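# Carry the coat stand into the taped area next door

## Task

Take the coat stand into the adjoining room and set it upright so that each of its four feet rests within the yellow tape outline, none touching the tape itself. At the end the coffee table must still be standing upright, and the robot must not have fallen over or be left leaning.

## Robot and tools

Robot: a simulated Hello Robot Stretch 4 with a single arm. It has an omni-wheel base (rim up to 0.23 m from the base origin, about 1.6 m tall), a lift that rides up a mast, an arm that telescopes straight forward, a three-axis wrist and a five-finger hand. A loose object may now and then get a short external nudge.

Frames (metres): the base frame sits on the floor under the base centre, x ahead, y to the left, z up. hand_pose is reported in it; it is the hand point, 0.045 m in front of the palm, and the printed value may be slightly off. The odometry frame is the base frame where the scene began. base_odometry counts wheel turns only, so wheel slip looks like travel; its heading is in rad, left positive, -3.142 to 3.142.

Tool move: one action per call. base is a single object holding one relative command, an offset from where the base last reported itself: translate_m (forward +, -2 to 2 m), strafe_m (left +, -2 to 2 m) or rotate_rad (counter-clockwise +, -3.2 to 3.2). translate_m and strafe_m may be combined for a straight diagonal with no turn; rotate_rad goes alone. joints is a single object of absolute targets by name: lift_m 0 to 1.2; arm_m 0 to 0.55; wrist_yaw_rad -1.134 to 4.276 (0 ahead, + left, 3.14 folded back); wrist_pitch_rad -1.117 to 4.259 (0 level, 1.57 pointing down); wrist_roll_rad -1.117 to 4.259 (0 palm up, 1.57 palm to the right, 3.14 palm down). Hand motors hand_little, hand_ring, hand_middle, hand_index, hand_thumb_bend, hand_thumb_turn take -1 (closed; for thumb_turn, across in front of the palm) to +1 (open/straight; thumb beside the palm). hand_force_limit (-1 to 1, about 0 to 10 N at the fingertip, 15 N for the thumb) and hand_speed (-0.96 to 1, full speed from +0.48) are settings, not motions. Out-of-range joint targets are clipped and reported; other out-of-range values are refused; unknown keys make the call invalid.

Optional in move: pace (slow, default, fast, max); speeds, a per-joint cap on lift_m, arm_m and the wrist joints; contact_limits from 0 (gentlest) to 1 for arm_m, lift_m, translate_m, strafe_m, rotate_rad, listed only next to their own command, default 0.5. A base limit persists until the next action naming base. Alternatively send only {"end_of_arm": "enable_torque"} to revive wrist motors that switched off. cameras picks head_camera, head_left_camera, head_right_camera, wrist_camera or all; blocking false returns after about 0.5 s while motion continues, and a later move only overrides the joints or base it names. A move with no action just reports state and images.

Other tools: wait(seconds 0 to 10, cameras) reports state, ending early once running motion settles. stop brakes everything still moving and re-brakes wheels left slack. zoom_image(camera, region [x0,y0,x1,y1] pixels, up to 504 per side) enlarges part of the latest image. show_instructions shows the reference page. finished_scene ends the scene for good; the stand must stay correctly placed without the robot.

Results: the move line reads done, or the worst status. Statuses: moving, done, off_target (rested short and may still push), contact_stop (blocked; that motion goes slack), time_out, limit_stop_at_own_body, limit_stop_at_tilt (lean over 6 degrees; lift, arm and wheels go slack), torque_fault. Any refusal or uncommanded stop cancels the remaining move, wait and finished_scene calls in that reply. on_its_own reports what happened uncommanded. lidar_m gives 12 ranges in 30-degree sectors, first straight ahead, going counter-clockwise (4th left, 7th behind, 10th right); "-" means nothing seen or closer than 0.25 m, and thin legs can be missed. wrist_depth_mm is a 7x7 grid, 100 to 2000 mm. base_tilt is in degrees (forward, right). turned_by_wheels vs turned_by_imu differing by over about 0.1 rad in one move means a hit or slip. motor_effort is percent with peak in brackets; servo_current is wrist mA. hand_stopped_by lists little, ring, middle, index, thumb_bend, thumb_turn as moving, target, force, stalled or fault; *_load_n are fingertip loads in N.

Gripping: fingers stop at target or when load hits hand_force_limit, then lock (at least 15 N). Use hand_speed -0.94 or lower for gentle closing. Thumb turned fully in front lets the hand wrap objects 0.035 to 0.065 m thick, or handles down to 0.025 m.

Avoid: self-collision with the hand low over the base (lift below about 0.25) or wrist tilted up and rolled; turning or driving with over 1 kg held and arm_m above 0.2, especially fast; pulling or pushing hard with the hand raised. Keep the lift contact limit at 0.15 or more per kg carried. Do not knock over the coffee table, strike walls or heavy items, drop the stand or let it fall, or overload fingers. Turn the base to look around; head_camera looks forward and down.

Each tool is called after "Request:" by a JSON object that holds its "op" and its "data".

Reference images:

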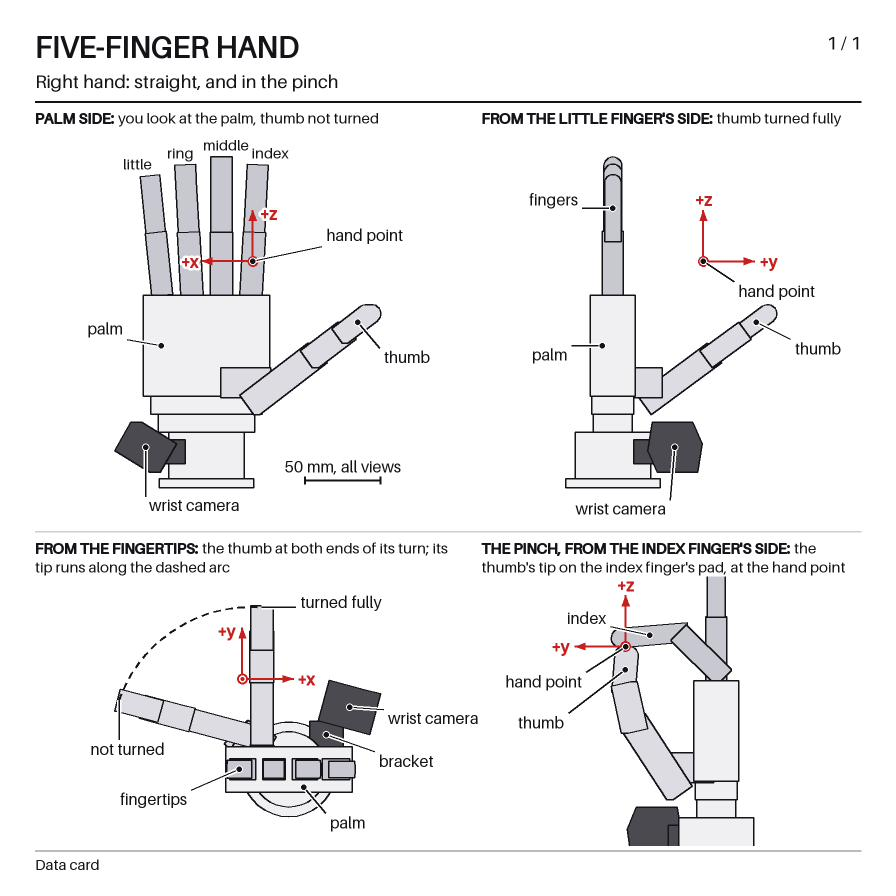

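## Session

Request:
{"op": "move", "data": {}}

Scene clock: 0.00 s.
base_odometry: x=+0.000 y=+0.000 heading=+0.000
turned_by_wheels: +0.000
turned_by_imu: +0.000
base_tilt: forward=-1.6 right=+0.2
lidar_m: 0.79 0.89 0.91 0.90 1.06 2.31 1.85 1.91 1.53 1.50 1.02 0.80
base_status: not commanded
joint_positions: lift_m=+0.217 arm_m=+0.001 wrist_yaw_rad=+3.083 wrist_pitch_rad=+0.004 wrist_roll_rad=+0.000 hand_little=+1.000 hand_ring=+1.000 hand_middle=+1.000 hand_index=+1.000 hand_thumb_turn=+1.000 hand_thumb_bend=+1.000 hand_force_limit=+0.000 hand_speed=-0.800
joint_status: not commanded
measured_speeds: all 0
hand_stopped_by: target,target,target,target,target,target
little_load_n: 0.0
ring_load_n: 0.0
middle_load_n: 0.0
index_load_n: 0.0
thumb_bend_load_n: 0.0
thumb_turn_load_n: 0.0
motor_effort: lift_m=+23 arm_m=-4 wheel_0=-1 wheel_1=-1 wheel_2=+1
servo_current: wrist_yaw_rad=39 wrist_pitch_rad=39 wrist_roll_rad=39
hand_pose: x=-0.0420 y=+0.1311 z=+0.4544 quat_wxyz=(-0.484, -0.486, +0.515, +0.514) (m; base frame)
wrist_depth_mm: - 139 - - - - - / - 139 191 - - - - / 111 139 206 - - - - / 138 155 - - - - - / - - - - - - - / 1229 1336 122 117 1708 - - / 891 - - - - - -
pictures: head_camera, head_left_camera, head_right_camera, wrist_camera

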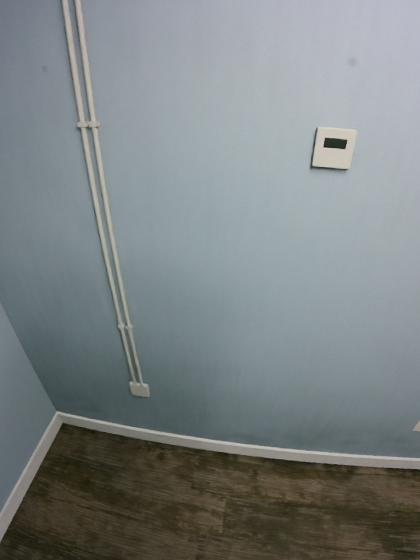

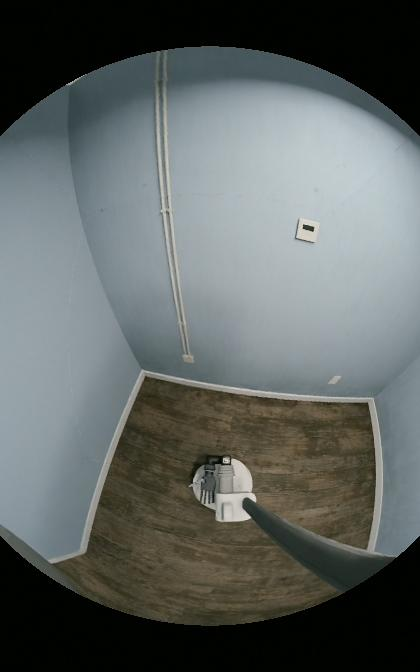

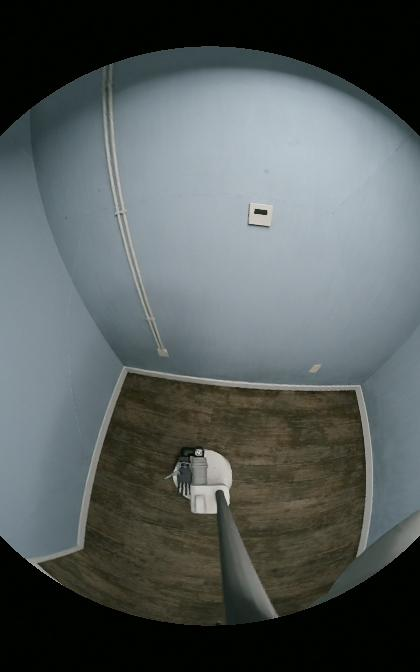

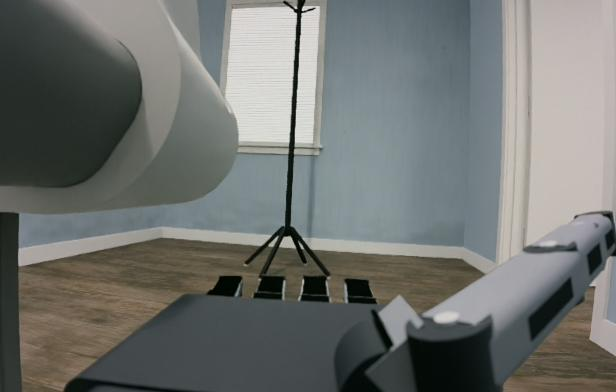

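Request:
{"op": "move", "data": {"base": {"rotate_rad": 1.57}, "cameras": ["head_camera","head_left_camera","head_right_camera"]}}

Request:
{"op": "move", "data": {"base": {"rotate_rad": 1.57}, "cameras": ["head_camera","head_left_camera","head_right_camera"]}}

Scene clock: 6.70 s.
move: done
base_odometry: x=+0.000 y=+0.000 heading=+1.569
turned_by_wheels: +1.569
turned_by_imu: +1.537
base_tilt: forward=-1.6 right=+0.4
lidar_m: 0.90 1.04 2.28 1.90 1.90 1.56 1.54 1.03 0.81 0.79 0.91 0.94
base_status: done
joint_positions: lift_m=+0.217 arm_m=+0.001 wrist_yaw_rad=+3.083 wrist_pitch_rad=+0.004 wrist_roll_rad=+0.000 hand_little=+1.000 hand_ring=+1.000 hand_middle=+1.000 hand_index=+1.000 hand_thumb_turn=+1.000 hand_thumb_bend=+1.000 hand_force_limit=+0.000 hand_speed=-0.800
joint_status: not commanded
measured_speeds: all 0
hand_stopped_by: target,target,target,target,target,target
little_load_n: 0.0
ring_load_n: 0.0
middle_load_n: 0.0
index_load_n: 0.0
thumb_bend_load_n: 0.0
thumb_turn_load_n: 0.0
motor_effort: lift_m=+23(23) arm_m=-4(4) wheel_0=-6(12) wheel_1=-5(11) wheel_2=-4(12)
servo_current: wrist_yaw_rad=39(52) wrist_pitch_rad=46(46) wrist_roll_rad=33(46)
hand_pose: x=-0.0420 y=+0.1311 z=+0.4544 quat_wxyz=(-0.484, -0.486, +0.515, +0.514) (m; base frame)
wrist_depth_mm: - 138 - - - - - / - 139 163 - - - - / 111 139 198 - - - - / 136 143 236 - - - - / - - - - - - - / 1138 1308 121 117 - - - / 904 - - - - - -
pictures: head_camera, head_left_camera, head_right_camera

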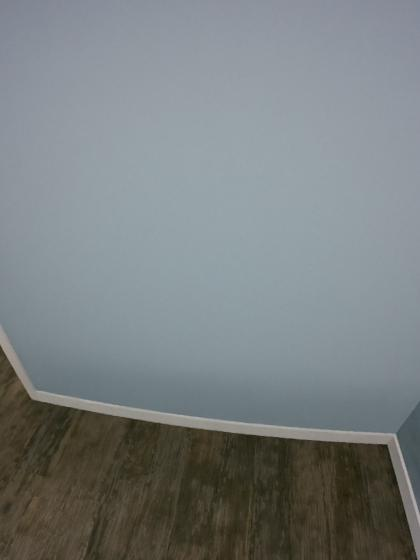

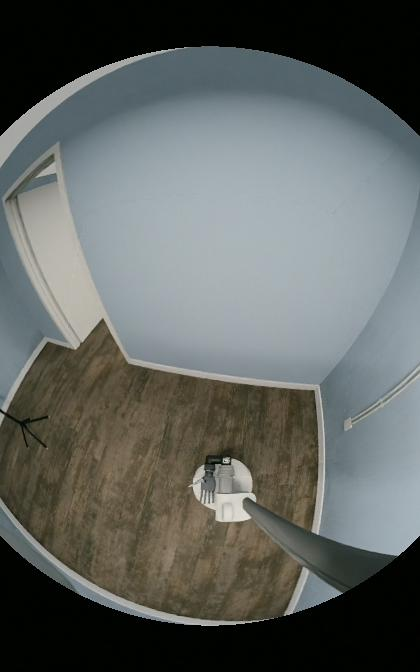

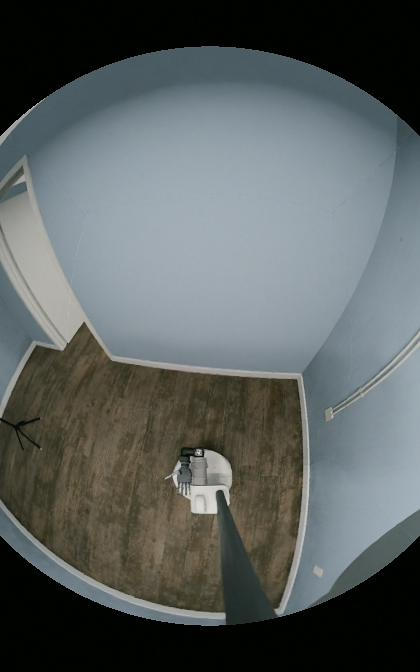

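Scene clock: 8.77 s.
move: done
base_odometry: x=+0.000 y=+0.000 heading=+3.138
turned_by_wheels: +1.569
turned_by_imu: +1.539
base_tilt: forward=-1.7 right=+0.2
lidar_m: 1.82 1.93 1.55 1.53 1.02 0.81 0.78 0.86 0.93 0.92 1.01 2.28
base_status: done
joint_positions: lift_m=+0.217 arm_m=+0.001 wrist_yaw_rad=+3.083 wrist_pitch_rad=+0.004 wrist_roll_rad=+0.000 hand_little=+1.000 hand_ring=+1.000 hand_middle=+1.000 hand_index=+1.000 hand_thumb_turn=+1.000 hand_thumb_bend=+1.000 hand_force_limit=+0.000 hand_speed=-0.800
joint_status: not commanded
measured_speeds: all 0
hand_stopped_by: target,target,target,target,target,target
little_load_n: 0.0
ring_load_n: 0.0
middle_load_n: -0.5
index_load_n: 0.0
thumb_bend_load_n: 0.0
thumb_turn_load_n: 0.5
motor_effort: lift_m=+23(23) arm_m=-4(4) wheel_0=-5(13) wheel_1=-5(11) wheel_2=-4(12)
servo_current: wrist_yaw_rad=39(52) wrist_pitch_rad=33(52) wrist_roll_rad=33(46)
hand_pose: x=-0.0420 y=+0.1311 z=+0.4544 quat_wxyz=(-0.484, -0.486, +0.515, +0.514) (m; base frame)
wrist_depth_mm: - 138 - - - - - / - 139 163 - - - - / 112 139 198 - - - - / 136 143 235 - - - - / - - - - - - - / - - 120 117 - - - / 904 - - - - - -
pictures: head_camera, head_left_camera, head_right_camera

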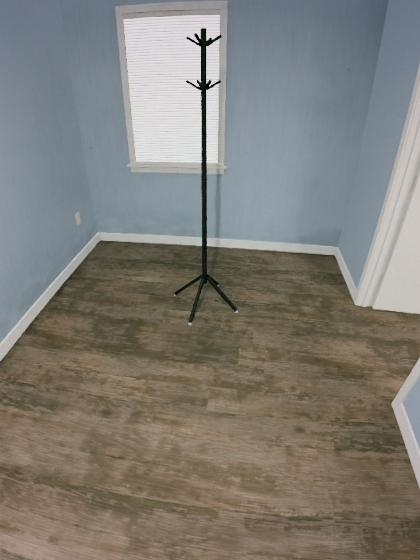

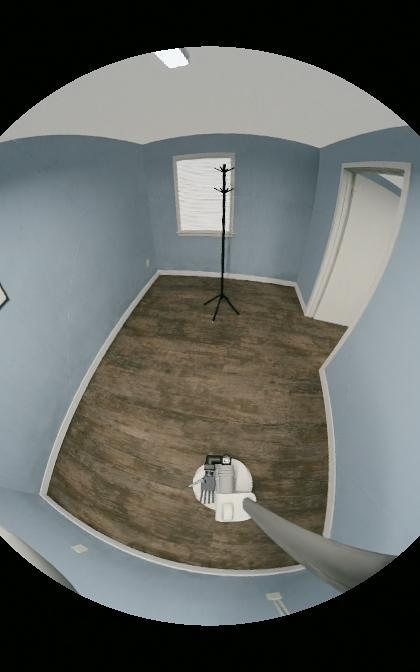

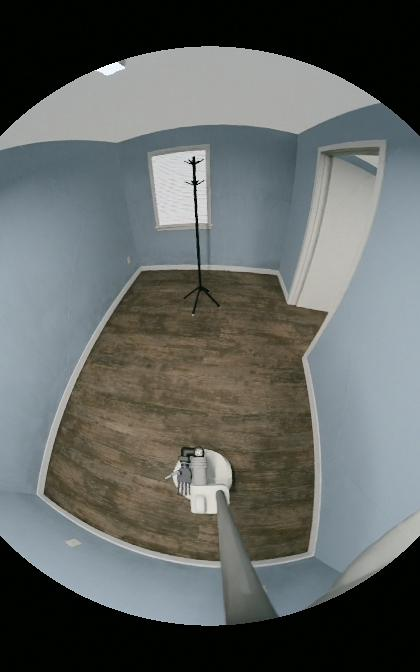

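Request:
{"op": "move", "data": {"base": {"translate_m": 0.6}, "cameras": ["head_camera"]}}

Request:
{"op": "move", "data": {"base": {"rotate_rad": -1.0}, "cameras": ["head_camera","head_left_camera","head_right_camera"]}}

Scene clock: 24.37 s.
move: done
base_odometry: x=-0.600 y=+0.002 heading=+3.138
turned_by_wheels: +0.000
turned_by_imu: -0.002
base_tilt: forward=-1.7 right=+0.3
lidar_m: 1.24 1.81 1.47 1.43 1.59 1.41 1.38 1.29 1.03 1.00 1.12 1.82
base_status: done
joint_positions: lift_m=+0.217 arm_m=+0.001 wrist_yaw_rad=+3.083 wrist_pitch_rad=+0.004 wrist_roll_rad=+0.000 hand_little=+1.000 hand_ring=+1.000 hand_middle=+1.000 hand_index=+1.000 hand_thumb_turn=+1.000 hand_thumb_bend=+1.000 hand_force_limit=+0.000 hand_speed=-0.800
joint_status: not commanded
measured_speeds: all 0
hand_stopped_by: target,target,target,target,target,target
little_load_n: 0.0
ring_load_n: 0.0
middle_load_n: 0.0
index_load_n: 0.0
thumb_bend_load_n: 0.0
thumb_turn_load_n: 0.0
motor_effort: lift_m=+23(23) arm_m=-4(4) wheel_0=+4(11) wheel_1=+3(10) wheel_2=-2(14)
servo_current: wrist_yaw_rad=39(52) wrist_pitch_rad=46(52) wrist_roll_rad=33(46)
hand_pose: x=-0.0420 y=+0.1311 z=+0.4544 quat_wxyz=(-0.484, -0.486, +0.515, +0.514) (m; base frame)
wrist_depth_mm: - 138 - - - - - / - 139 164 - - - - / 112 139 200 - - - - / 136 143 236 - - - - / - - - - - - - / 1229 1308 120 125 - - - / 904 - - - - - -
pictures: head_camera

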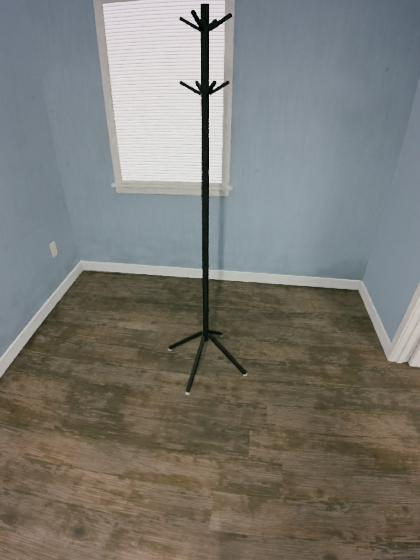

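Scene clock: 26.07 s.
move: done
base_odometry: x=-0.600 y=+0.002 heading=+2.139
turned_by_wheels: -0.999
turned_by_imu: -0.980
base_tilt: forward=-1.6 right=+0.3
lidar_m: 1.11 1.84 1.24 1.79 1.46 1.44 1.65 1.41 1.38 1.22 1.00 1.00
base_status: done
joint_positions: lift_m=+0.217 arm_m=+0.001 wrist_yaw_rad=+3.083 wrist_pitch_rad=+0.004 wrist_roll_rad=+0.000 hand_little=+1.000 hand_ring=+1.000 hand_middle=+1.000 hand_index=+1.000 hand_thumb_turn=+1.000 hand_thumb_bend=+1.000 hand_force_limit=+0.000 hand_speed=-0.800
joint_status: not commanded
measured_speeds: all 0
hand_stopped_by: target,target,target,target,target,target
little_load_n: 0.0
ring_load_n: 0.0
middle_load_n: 0.0
index_load_n: 0.0
thumb_bend_load_n: 0.0
thumb_turn_load_n: 0.0
motor_effort: lift_m=+23(23) arm_m=-4(4) wheel_0=+6(12) wheel_1=+5(10) wheel_2=+5(11)
servo_current: wrist_yaw_rad=39(46) wrist_pitch_rad=33(52) wrist_roll_rad=39(46)
hand_pose: x=-0.0420 y=+0.1311 z=+0.4544 quat_wxyz=(-0.484, -0.486, +0.515, +0.514) (m; base frame)
wrist_depth_mm: - 139 - - - - - / - 139 189 - - - - / 112 139 208 - - - - / 136 143 - - - - - / - - - - - - - / 1118 1308 122 117 - - - / 904 - - - - - -
pictures: head_camera, head_left_camera, head_right_camera

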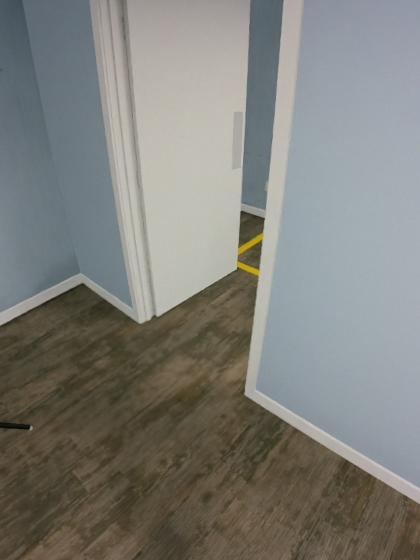

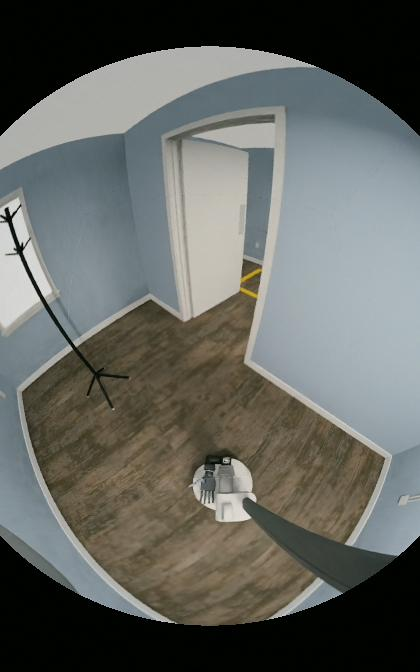

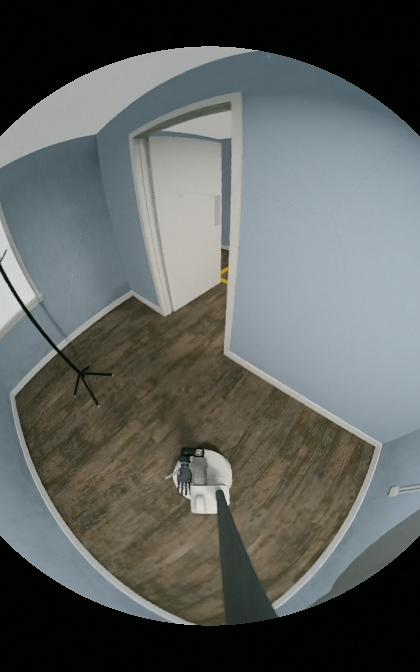

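Request:
{"op": "move", "data": {"base": {"translate_m": 0.45, "strafe_m": 0.25}, "cameras": ["head_camera"]}}

Request:
{"op": "move", "data": {"base": {"rotate_rad": -0.6}, "cameras": ["head_camera","head_left_camera","head_right_camera"]}}

Scene clock: 40.77 s.
move: done
base_odometry: x=-1.053 y=+0.246 heading=+2.140
turned_by_wheels: +0.000
turned_by_imu: +0.000
base_tilt: forward=-1.6 right=+0.3
lidar_m: 1.32 1.58 0.84 0.84 1.64 1.62 1.84 1.88 1.86 1.02 0.84 0.82
base_status: done
joint_positions: lift_m=+0.217 arm_m=+0.001 wrist_yaw_rad=+3.083 wrist_pitch_rad=+0.004 wrist_roll_rad=+0.000 hand_little=+1.000 hand_ring=+1.000 hand_middle=+1.000 hand_index=+1.000 hand_thumb_turn=+1.000 hand_thumb_bend=+1.000 hand_force_limit=+0.000 hand_speed=-0.800
joint_status: not commanded
measured_speeds: all 0
hand_stopped_by: target,target,target,target,target,target
little_load_n: 0.0
ring_load_n: 0.0
middle_load_n: 0.0
index_load_n: 0.0
thumb_bend_load_n: 0.0
thumb_turn_load_n: 0.0
motor_effort: lift_m=+22(23) arm_m=-4(4) wheel_0=+6(9) wheel_1=+2(13) wheel_2=-2(13)
servo_current: wrist_yaw_rad=46(52) wrist_pitch_rad=33(46) wrist_roll_rad=39(46)
hand_pose: x=-0.0420 y=+0.1311 z=+0.4544 quat_wxyz=(-0.484, -0.486, +0.515, +0.514) (m; base frame)
wrist_depth_mm: - 139 - - 1863 - - / - 139 189 - - - - / 112 140 208 - - - - / 136 154 - - - - - / - - - - - - - / 1229 1308 122 117 - - - / 891 - - - - - -
pictures: head_camera

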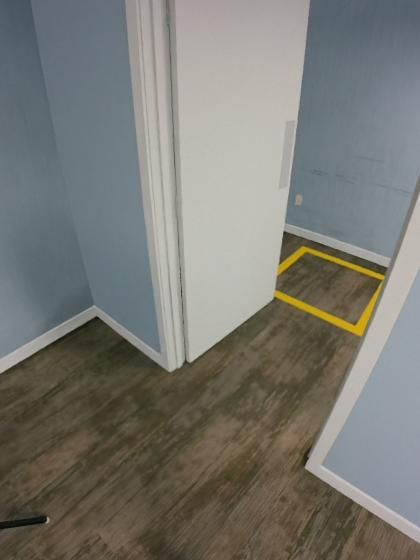

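Scene clock: 42.17 s.
move: done
base_odometry: x=-1.053 y=+0.246 heading=+1.540
turned_by_wheels: -0.599
turned_by_imu: -0.588
base_tilt: forward=-1.5 right=+0.2
lidar_m: 0.82 1.34 1.45 0.85 0.82 1.64 1.60 1.79 1.90 1.87 1.10 0.83
base_status: done
joint_positions: lift_m=+0.217 arm_m=+0.001 wrist_yaw_rad=+3.083 wrist_pitch_rad=+0.004 wrist_roll_rad=+0.000 hand_little=+1.000 hand_ring=+1.000 hand_middle=+1.000 hand_index=+1.000 hand_thumb_turn=+1.000 hand_thumb_bend=+1.000 hand_force_limit=+0.000 hand_speed=-0.800
joint_status: not commanded
measured_speeds: all 0
hand_stopped_by: target,target,target,target,target,target
little_load_n: 0.0
ring_load_n: 0.0
middle_load_n: 0.0
index_load_n: 0.0
thumb_bend_load_n: 0.0
thumb_turn_load_n: 0.0
motor_effort: lift_m=+23(23) arm_m=-4(4) wheel_0=+4(11) wheel_1=+3(11) wheel_2=+2(11)
servo_current: wrist_yaw_rad=46(46) wrist_pitch_rad=39(46) wrist_roll_rad=39(46)
hand_pose: x=-0.0420 y=+0.1311 z=+0.4544 quat_wxyz=(-0.484, -0.486, +0.515, +0.514) (m; base frame)
wrist_depth_mm: - 138 - - - - - / - 139 164 - - - - / 112 139 200 - - - - / 136 143 236 - - - - / - - - - - - - / 1229 1336 122 117 - - - / 917 - - - - - -
pictures: head_camera, head_left_camera, head_right_camera

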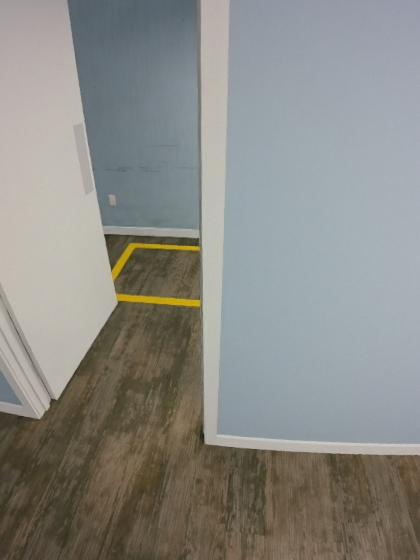

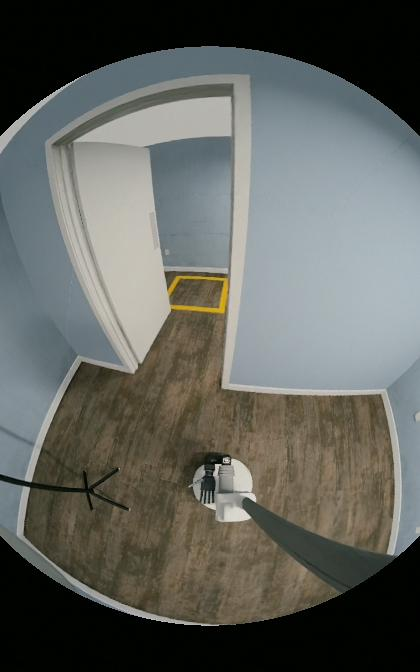

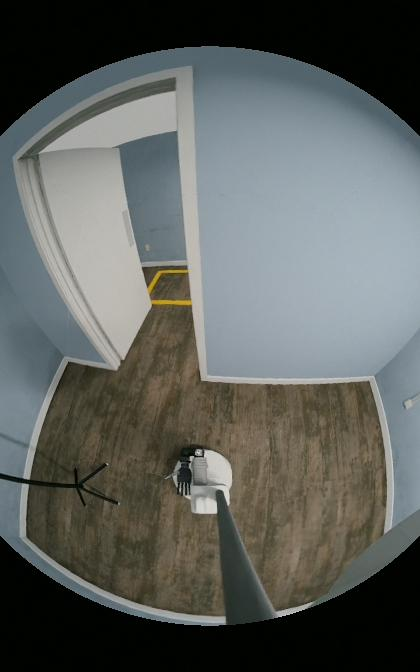

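Request:
{"op": "move", "data": {"base": {"translate_m": 0.35, "strafe_m": 0.28}, "cameras": ["head_camera","head_left_camera","head_right_camera"]}}

Scene clock: 69.07 s.
move: done
base_odometry: x=-1.322 y=+0.605 heading=+1.540
turned_by_wheels: -0.001
turned_by_imu: -0.001
base_tilt: forward=-1.5 right=+0.1
lidar_m: 1.60 0.87 0.89 1.49 0.69 0.81 1.90 2.12 2.23 1.46 0.67 0.56
base_status: done
joint_positions: lift_m=+0.217 arm_m=+0.001 wrist_yaw_rad=+3.083 wrist_pitch_rad=+0.004 wrist_roll_rad=+0.000 hand_little=+1.000 hand_ring=+1.000 hand_middle=+1.000 hand_index=+1.000 hand_thumb_turn=+1.000 hand_thumb_bend=+1.000 hand_force_limit=+0.000 hand_speed=-0.800
joint_status: not commanded
measured_speeds: all 0
hand_stopped_by: target,target,target,target,target,target
little_load_n: 0.0
ring_load_n: 0.0
middle_load_n: 0.0
index_load_n: 0.0
thumb_bend_load_n: 0.0
thumb_turn_load_n: 0.0
motor_effort: lift_m=+23(23) arm_m=-4(4) wheel_0=-7(9) wheel_1=+3(13) wheel_2=-3(12)
servo_current: wrist_yaw_rad=39(52) wrist_pitch_rad=39(52) wrist_roll_rad=39(46)
hand_pose: x=-0.0420 y=+0.1311 z=+0.4544 quat_wxyz=(-0.484, -0.486, +0.515, +0.514) (m; base frame)
wrist_depth_mm: - 138 - - - - - / - 139 189 - - - - / 112 139 208 - - - - / 138 156 - - - - - / - - - - - - - / 1229 1336 122 117 1708 - - / 891 - - - - - -
pictures: head_camera, head_left_camera, head_right_camera

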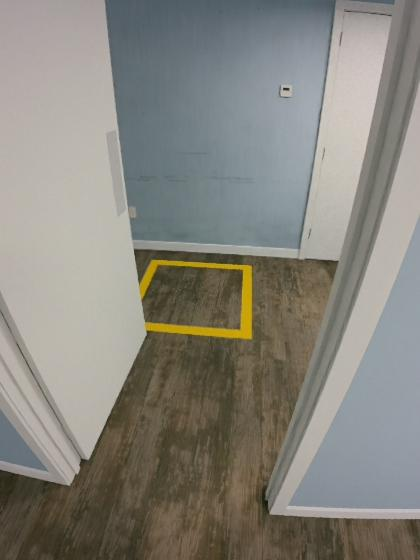

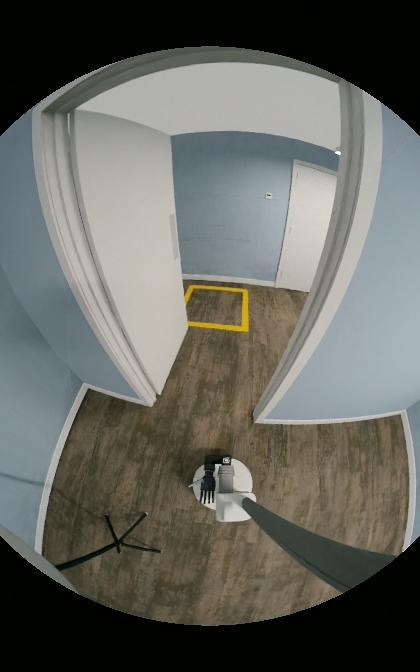

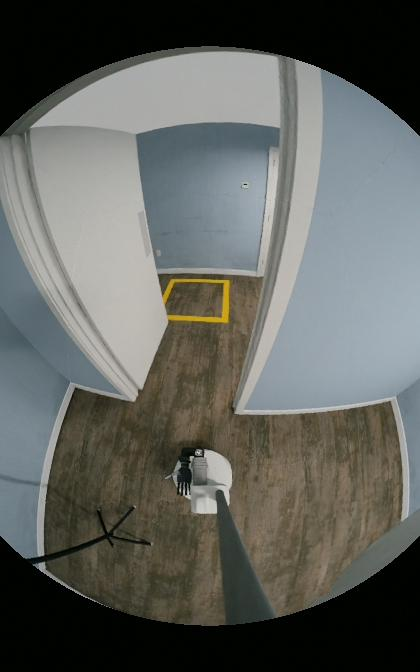

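Request:
{"op": "move", "data": {"base": {"rotate_rad": -0.085}, "cameras": ["head_camera"]}}

Request:
{"op": "move", "data": {"base": {"translate_m": 0.65, "strafe_m": 0.06}, "cameras": ["head_camera","head_left_camera","head_right_camera"]}}

Scene clock: 104.80 s.
move: done
base_odometry: x=-1.322 y=+0.605 heading=+1.456
turned_by_wheels: -0.084
turned_by_imu: -0.084
base_tilt: forward=-1.7 right=+0.2
lidar_m: 2.74 0.92 0.86 1.50 0.75 0.79 1.92 2.08 2.26 1.85 0.72 0.57
base_status: done
joint_positions: lift_m=+0.217 arm_m=+0.001 wrist_yaw_rad=+3.083 wrist_pitch_rad=+0.004 wrist_roll_rad=+0.000 hand_little=+1.000 hand_ring=+1.000 hand_middle=+1.000 hand_index=+1.000 hand_thumb_turn=+1.000 hand_thumb_bend=+1.000 hand_force_limit=+0.000 hand_speed=-0.800
joint_status: not commanded
measured_speeds: all 0
hand_stopped_by: target,target,target,target,target,target
little_load_n: 0.0
ring_load_n: 0.0
middle_load_n: 0.0
index_load_n: 0.0
thumb_bend_load_n: -0.5
thumb_turn_load_n: 0.0
motor_effort: lift_m=+22(23) arm_m=-4(4) wheel_0=+4(7) wheel_1=+4(8) wheel_2=+5(8)
servo_current: wrist_yaw_rad=39(46) wrist_pitch_rad=39(52) wrist_roll_rad=33(46)
hand_pose: x=-0.0420 y=+0.1311 z=+0.4544 quat_wxyz=(-0.484, -0.486, +0.515, +0.514) (m; base frame)
wrist_depth_mm: - 139 - - - - - / - 139 189 - - - - / 112 139 208 - - - - / 138 156 - - - - - / - - - - - - - / 1229 1336 122 117 1708 - - / 891 - - - - - -
pictures: head_camera

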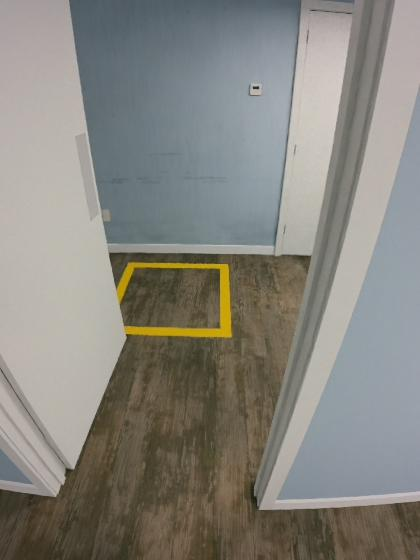

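Scene clock: 108.47 s.
move: done
base_odometry: x=-1.307 y=+1.257 heading=+1.456
turned_by_wheels: +0.001
turned_by_imu: -0.001
base_tilt: forward=-1.7 right=+0.1
lidar_m: 2.12 0.73 0.57 0.55 1.52 1.24 2.59 2.72 0.27 0.25 1.80 2.19
base_status: done
joint_positions: lift_m=+0.217 arm_m=+0.001 wrist_yaw_rad=+3.083 wrist_pitch_rad=+0.004 wrist_roll_rad=+0.000 hand_little=+1.000 hand_ring=+1.000 hand_middle=+1.000 hand_index=+1.000 hand_thumb_turn=+1.000 hand_thumb_bend=+1.000 hand_force_limit=+0.000 hand_speed=-0.800
joint_status: not commanded
measured_speeds: all 0
hand_stopped_by: target,target,target,target,target,target
little_load_n: 0.0
ring_load_n: 0.0
middle_load_n: 0.0
index_load_n: 0.0
thumb_bend_load_n: 0.0
thumb_turn_load_n: 0.0
motor_effort: lift_m=+23(23) arm_m=-4(4) wheel_0=+5(11) wheel_1=+4(11) wheel_2=-1(13)
servo_current: wrist_yaw_rad=39(52) wrist_pitch_rad=39(52) wrist_roll_rad=39(46)
hand_pose: x=-0.0420 y=+0.1311 z=+0.4544 quat_wxyz=(-0.484, -0.486, +0.515, +0.514) (m; base frame)
wrist_depth_mm: - 138 - - - - - / - 139 189 - - - - / 112 139 208 - - - - / 138 156 - - - - - / - - - - - - - / 1255 1336 122 117 - - - / 904 - - - - - -
pictures: head_camera, head_left_camera, head_right_camera

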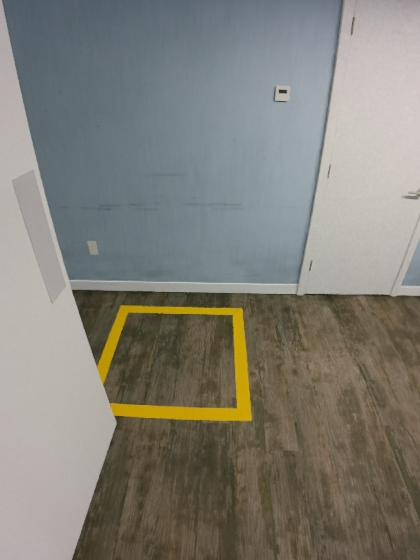

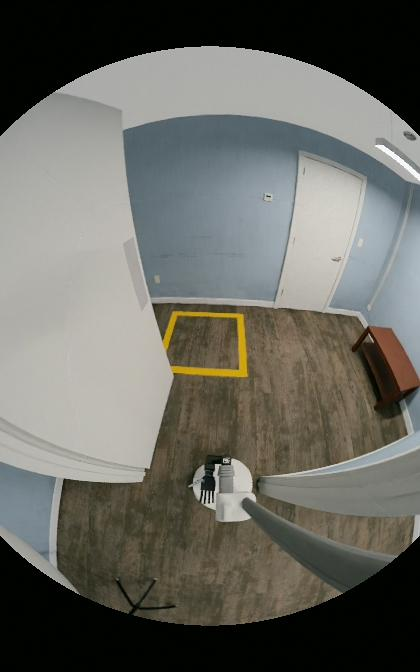

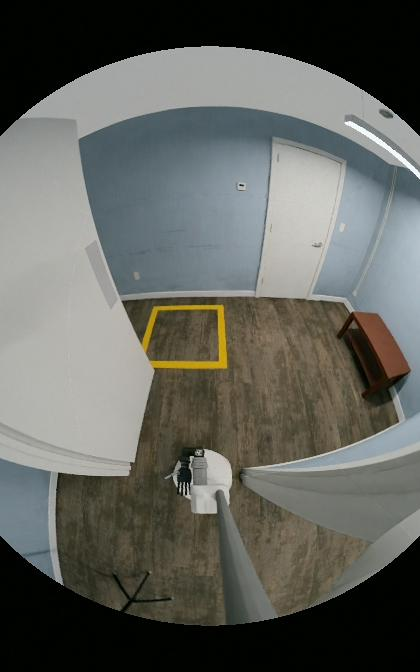

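Request:
{"op": "move", "data": {"base": {"translate_m": -0.4}}}

Request:
{"op": "move", "data": {"base": {"translate_m": -0.4, "strafe_m": -0.25}}}

Request:
{"op": "move", "data": {"base": {"translate_m": -1.15}, "cameras": ["head_camera", "head_left_camera"]}}

Scene clock: 147.87 s.
move: done
base_odometry: x=-1.353 y=+0.860 heading=+1.456
turned_by_wheels: +0.000
turned_by_imu: -0.002
base_tilt: forward=-1.7 right=+0.3
lidar_m: 2.51 0.78 0.68 1.40 1.55 0.85 2.17 2.31 2.32 1.00 0.40 0.38
base_status: done
joint_positions: lift_m=+0.217 arm_m=+0.001 wrist_yaw_rad=+3.083 wrist_pitch_rad=+0.004 wrist_roll_rad=+0.000 hand_little=+1.000 hand_ring=+1.000 hand_middle=+1.000 hand_index=+1.000 hand_thumb_turn=+1.000 hand_thumb_bend=+1.000 hand_force_limit=+0.000 hand_speed=-0.800
joint_status: not commanded
measured_speeds: all 0
hand_stopped_by: target,target,target,target,target,target
little_load_n: 0.0
ring_load_n: 0.0
middle_load_n: 0.0
index_load_n: 0.0
thumb_bend_load_n: 0.5
thumb_turn_load_n: 0.0
motor_effort: lift_m=+23(23) arm_m=-4(4) wheel_0=-4(11) wheel_1=-3(10) wheel_2=+3(15)
servo_current: wrist_yaw_rad=46(52) wrist_pitch_rad=46(46) wrist_roll_rad=33(46)
hand_pose: x=-0.0420 y=+0.1311 z=+0.4544 quat_wxyz=(-0.484, -0.486, +0.515, +0.514) (m; base frame)
wrist_depth_mm: - 138 - - - - - / - 138 179 - - - - / - 139 191 - - - - / 138 152 - - - - - / - - - - - - - / 1229 1336 122 117 - - - / 904 - - - - - -
pictures: none

Scene clock: 150.77 s.
move: done
base_odometry: x=-1.150 y=+0.434 heading=+1.456
turned_by_wheels: +0.001
turned_by_imu: -0.001
base_tilt: forward=-1.6 right=+0.4
lidar_m: 0.64 1.17 1.14 1.70 0.82 1.83 1.80 1.90 2.06 2.00 0.94 0.67
base_status: done
joint_positions: lift_m=+0.217 arm_m=+0.001 wrist_yaw_rad=+3.083 wrist_pitch_rad=+0.004 wrist_roll_rad=+0.000 hand_little=+1.000 hand_ring=+1.000 hand_middle=+1.000 hand_index=+1.000 hand_thumb_turn=+1.000 hand_thumb_bend=+1.000 hand_force_limit=+0.000 hand_speed=-0.800
joint_status: not commanded
measured_speeds: all 0
hand_stopped_by: target,target,target,target,target,target
little_load_n: 0.0
ring_load_n: 0.0
middle_load_n: 0.0
index_load_n: 0.0
thumb_bend_load_n: 0.0
thumb_turn_load_n: 0.0
motor_effort: lift_m=+22(23) arm_m=-4(4) wheel_0=+6(9) wheel_1=-1(13) wheel_2=+1(12)
servo_current: wrist_yaw_rad=39(52) wrist_pitch_rad=46(52) wrist_roll_rad=39(46)
hand_pose: x=-0.0420 y=+0.1311 z=+0.4544 quat_wxyz=(-0.484, -0.486, +0.515, +0.514) (m; base frame)
wrist_depth_mm: - 138 - - - - - / - 138 156 - - - - / - 139 190 - - - - / 133 139 226 - - - - / - - - - - - - / 1229 1336 122 117 - - - / 904 - - - - - -
pictures: none

Scene clock: 156.10 s.
move: done
base_odometry: x=-1.282 y=-0.708 heading=+1.456
turned_by_wheels: +0.000
turned_by_imu: -0.001
base_tilt: forward=-1.6 right=+0.2
lidar_m: 1.80 1.07 0.83 1.72 0.89 0.65 0.64 0.71 0.97 1.94 2.04 1.87
base_status: done
joint_positions: lift_m=+0.217 arm_m=+0.001 wrist_yaw_rad=+3.083 wrist_pitch_rad=+0.004 wrist_roll_rad=+0.000 hand_little=+1.000 hand_ring=+1.000 hand_middle=+1.000 hand_index=+1.000 hand_thumb_turn=+1.000 hand_thumb_bend=+1.000 hand_force_limit=+0.000 hand_speed=-0.800
joint_status: not commanded
measured_speeds: all 0
hand_stopped_by: target,target,target,target,target,target
little_load_n: -0.5
ring_load_n: 0.0
middle_load_n: 0.0
index_load_n: 0.0
thumb_bend_load_n: 0.0
thumb_turn_load_n: 0.0
motor_effort: lift_m=+22(23) arm_m=-4(4) wheel_0=-5(11) wheel_1=-3(11) wheel_2=+2(14)
servo_current: wrist_yaw_rad=39(52) wrist_pitch_rad=39(52) wrist_roll_rad=39(46)
hand_pose: x=-0.0420 y=+0.1311 z=+0.4544 quat_wxyz=(-0.484, -0.486, +0.515, +0.514) (m; base frame)
wrist_depth_mm: - 138 - - - - - / - 138 155 - - - - / - 139 190 - - - - / 133 139 226 - - - - / - - - - - - - / - - 120 117 - - - / - - - - - - -
pictures: head_camera, head_left_camera

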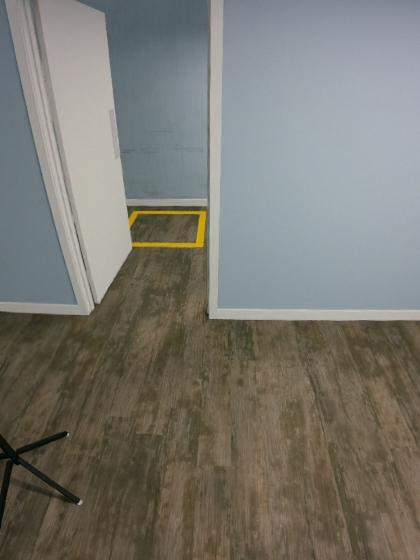

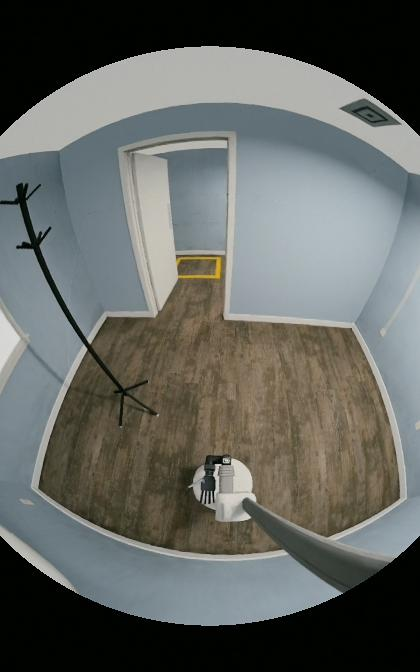

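Request:
{"op": "move", "data": {"joints": {"lift_m": 0.5, "wrist_yaw_rad": 0.0}, "base": {"translate_m": -0.08}}}

Request:
{"op": "move", "data": {"joints": {"wrist_roll_rad": 1.57}, "base": {"strafe_m": 0.66}, "cameras": ["all"]}}

Scene clock: 166.07 s.
move: done
base_odometry: x=-1.291 y=-0.788 heading=+1.455
turned_by_wheels: -0.001
turned_by_imu: -0.002
base_tilt: forward=-1.6 right=+0.1
lidar_m: 1.89 0.91 1.00 1.70 0.78 0.60 0.55 0.61 0.86 1.93 2.04 1.96
base_status: done
joint_positions: lift_m=+0.500 arm_m=+0.001 wrist_yaw_rad=+0.002 wrist_pitch_rad=+0.004 wrist_roll_rad=+0.000 hand_little=+1.000 hand_ring=+1.000 hand_middle=+1.000 hand_index=+1.000 hand_thumb_turn=+1.000 hand_thumb_bend=+1.000 hand_force_limit=+0.000 hand_speed=-0.800
joint_status: all done
measured_speeds: all 0
hand_stopped_by: target,target,target,target,target,target
little_load_n: 0.0
ring_load_n: 0.0
middle_load_n: 0.0
index_load_n: 0.0
thumb_bend_load_n: 0.0
thumb_turn_load_n: 0.0
motor_effort: lift_m=+27(32) arm_m=-4(4) wheel_0=-5(10) wheel_1=-4(10) wheel_2=+1(12)
servo_current: wrist_yaw_rad=46(124) wrist_pitch_rad=39(52) wrist_roll_rad=46(46)
hand_pose: x=+0.3942 y=-0.1178 z=+0.7372 quat_wxyz=(+0.499, +0.500, +0.501, +0.500) (m; base frame)
wrist_depth_mm: - - - - - - - / - 1863 - - - - - / - - - - - - - / - - - - - - - / - - - - - - - / - 1921 122 125 - - - / 1464 - - - - - -
pictures: none

Scene clock: 169.60 s.
move: done
base_odometry: x=-1.947 y=-0.711 heading=+1.455
turned_by_wheels: +0.000
turned_by_imu: +0.002
base_tilt: forward=-1.6 right=+0.3
lidar_m: 0.66 0.58 1.11 1.06 0.76 0.54 0.54 0.59 0.83 2.59 2.65 2.00
base_status: done
joint_positions: lift_m=+0.500 arm_m=+0.001 wrist_yaw_rad=+0.002 wrist_pitch_rad=+0.004 wrist_roll_rad=+1.568 hand_little=+1.000 hand_ring=+1.000 hand_middle=+1.000 hand_index=+1.000 hand_thumb_turn=+1.000 hand_thumb_bend=+1.000 hand_force_limit=+0.000 hand_speed=-0.800
joint_status: all done
measured_speeds: all 0
hand_stopped_by: target,target,target,target,target,target
little_load_n: 0.0
ring_load_n: 0.0
middle_load_n: 0.0
index_load_n: 0.0
thumb_bend_load_n: 0.0
thumb_turn_load_n: 0.0
motor_effort: lift_m=+25(27) arm_m=-4(4) wheel_0=-5(15) wheel_1=+3(13) wheel_2=+0(2)
servo_current: wrist_yaw_rad=39(52) wrist_pitch_rad=33(52) wrist_roll_rad=33(98)
hand_pose: x=+0.3939 y=-0.1473 z=+0.6465 quat_wxyz=(+0.000, +0.708, +0.002, +0.706) (m; base frame)
wrist_depth_mm: - - - - - 1464 1025 / - - - - - 1464 1025 / - - - - - 1430 1008 / - - - - - 1430 991 / - - - - - 1464 - / - - 120 117 - - - / - - - - - - -
pictures: head_camera, head_left_camera, head_right_camera, wrist_camera

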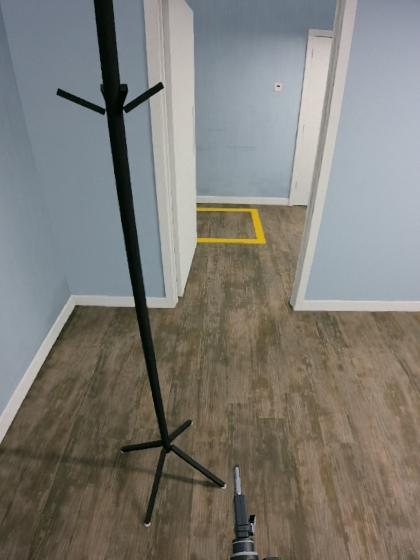

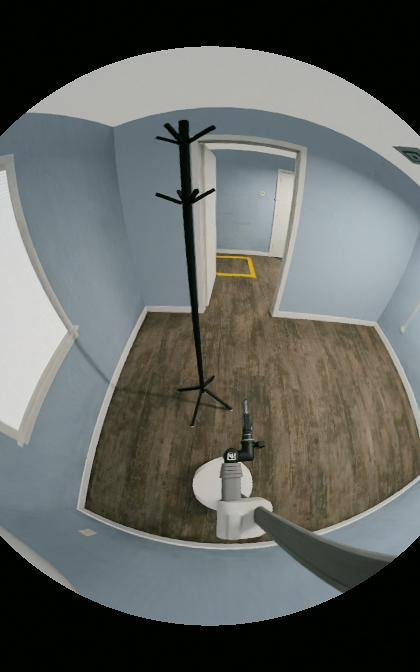

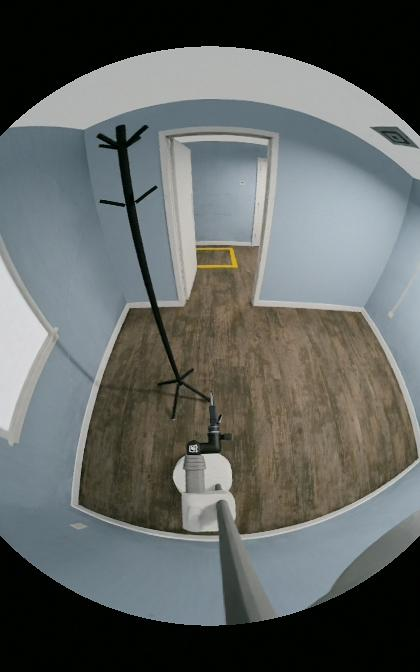

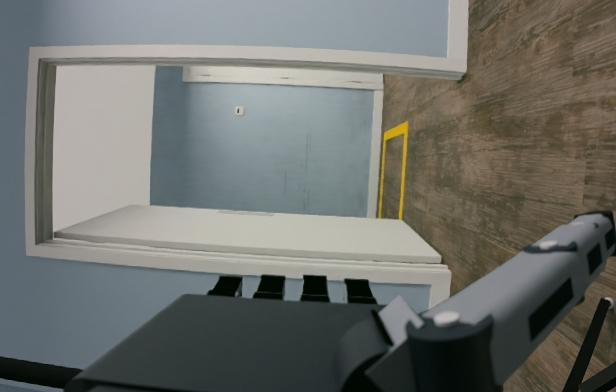

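Request:
{"op": "zoom_image", "data": {"camera": "head_camera", "region": [40, 60, 300, 560]}}

Request:
{"op": "move", "data": {"joints": {"lift_m": 0.72, "arm_m": 0.14}, "base": {"strafe_m": 0.40}, "cameras": ["all"]}}

Scaled by 1.008 from the camera's 420x560 image, which has a finer 1200x1600 frame.

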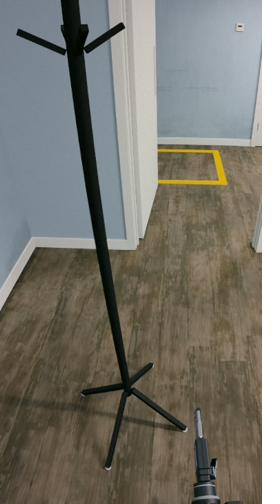

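Scene clock: 198.20 s.
move: done
base_odometry: x=-2.344 y=-0.665 heading=+1.455
turned_by_wheels: +0.000
turned_by_imu: +0.000
base_tilt: forward=-1.5 right=+0.2
lidar_m: 0.69 0.94 0.69 0.66 0.70 0.53 0.48 0.54 0.82 2.73 2.66 0.61
base_status: done
joint_positions: lift_m=+0.720 arm_m=+0.140 wrist_yaw_rad=+0.001 wrist_pitch_rad=+0.004 wrist_roll_rad=+1.568 hand_little=+1.000 hand_ring=+1.000 hand_middle=+1.000 hand_index=+1.000 hand_thumb_turn=+1.000 hand_thumb_bend=+1.000 hand_force_limit=+0.000 hand_speed=-0.800
joint_status: all done
measured_speeds: all 0
hand_stopped_by: target,target,target,target,target,target
little_load_n: 0.0
ring_load_n: 0.0
middle_load_n: 0.0
index_load_n: 0.0
thumb_bend_load_n: 0.0
thumb_turn_load_n: 0.0
motor_effort: lift_m=+26(33) arm_m=+7(9) wheel_0=-3(15) wheel_1=+2(12) wheel_2=+0(2)
servo_current: wrist_yaw_rad=39(52) wrist_pitch_rad=33(52) wrist_roll_rad=39(46)
hand_pose: x=+0.5321 y=-0.1474 z=+0.8664 quat_wxyz=(+0.001, +0.708, +0.001, +0.706) (m; base frame)
wrist_depth_mm: 1576 - - - - 1921 1366 / 357 355 355 359 353 1661 1281 / 1618 - - - - 1756 1281 / - - - - - 1618 1336 / - - - - - - - / - - 120 117 - - - / - - - - - - -
pictures: head_camera, head_left_camera, head_right_camera, wrist_camera

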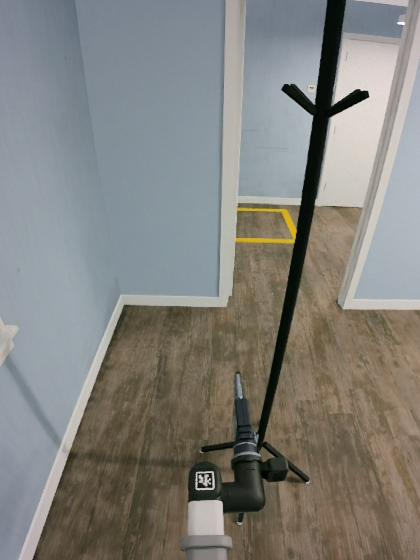

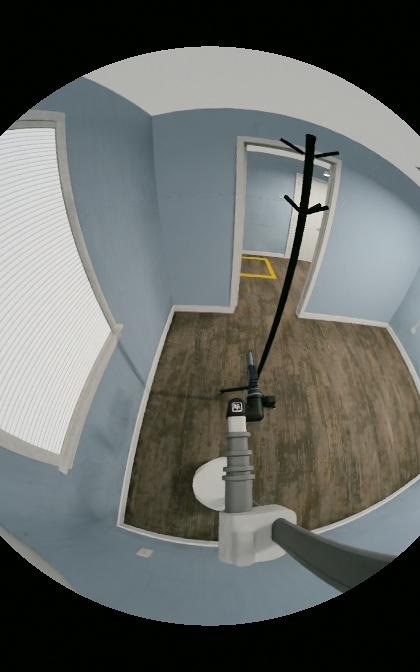

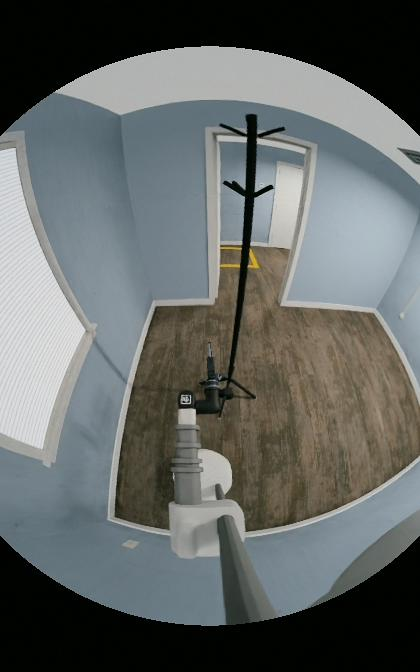

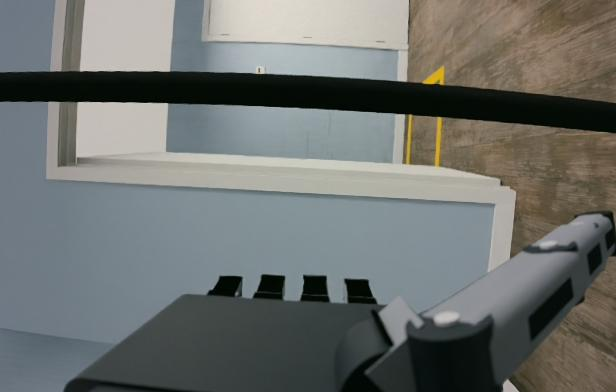

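Request:
{"op": "move", "data": {"base": {"translate_m": 0.13}, "pace": "slow", "cameras": ["head_camera","head_right_camera","wrist_camera"]}}

Scene clock: 212.37 s.
move: done
base_odometry: x=-2.329 y=-0.536 heading=+1.456
turned_by_wheels: +0.000
turned_by_imu: -0.001
base_tilt: forward=-1.6 right=+0.2
lidar_m: 0.57 0.90 0.69 0.67 0.75 0.65 0.64 0.69 0.97 2.97 2.47 0.50
base_status: done
joint_positions: lift_m=+0.720 arm_m=+0.140 wrist_yaw_rad=+0.001 wrist_pitch_rad=+0.004 wrist_roll_rad=+1.568 hand_little=+1.000 hand_ring=+1.000 hand_middle=+1.000 hand_index=+1.000 hand_thumb_turn=+1.000 hand_thumb_bend=+1.000 hand_force_limit=+0.000 hand_speed=-0.800
joint_status: not commanded
measured_speeds: all 0
hand_stopped_by: target,target,target,target,target,target
little_load_n: 0.0
ring_load_n: 0.0
middle_load_n: 0.0
index_load_n: 0.0
thumb_bend_load_n: 0.0
thumb_turn_load_n: 0.0
motor_effort: lift_m=+26(27) arm_m=+7(8) wheel_0=+7(9) wheel_1=+5(9) wheel_2=-5(9)
servo_current: wrist_yaw_rad=46(52) wrist_pitch_rad=39(46) wrist_roll_rad=39(52)
hand_pose: x=+0.5321 y=-0.1474 z=+0.8664 quat_wxyz=(+0.001, +0.708, +0.001, +0.706) (m; base frame)
wrist_depth_mm: 221 222 221 220 220 220 - / 1537 - - - - 1661 1205 / 1576 - - - - 1921 1336 / - - - - - 1499 1336 / - - - - - - - / - - 120 117 - - - / - - - - - - -
pictures: head_camera, head_right_camera, wrist_camera

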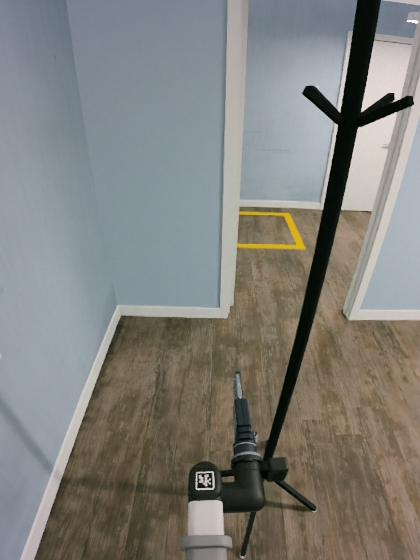

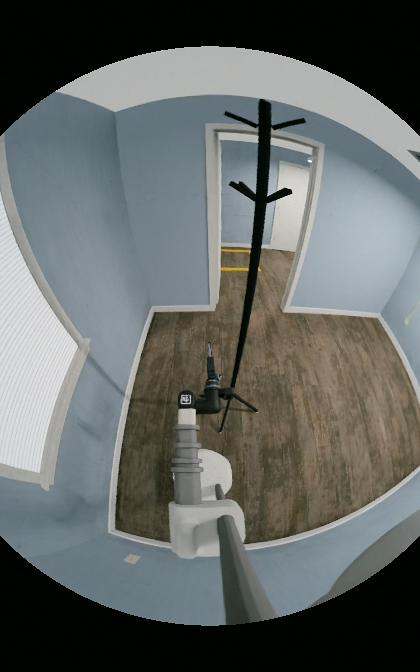

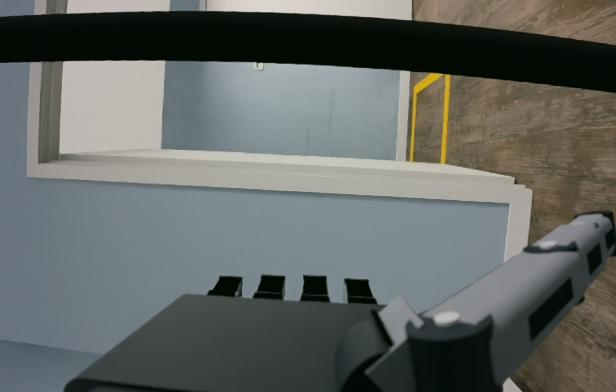

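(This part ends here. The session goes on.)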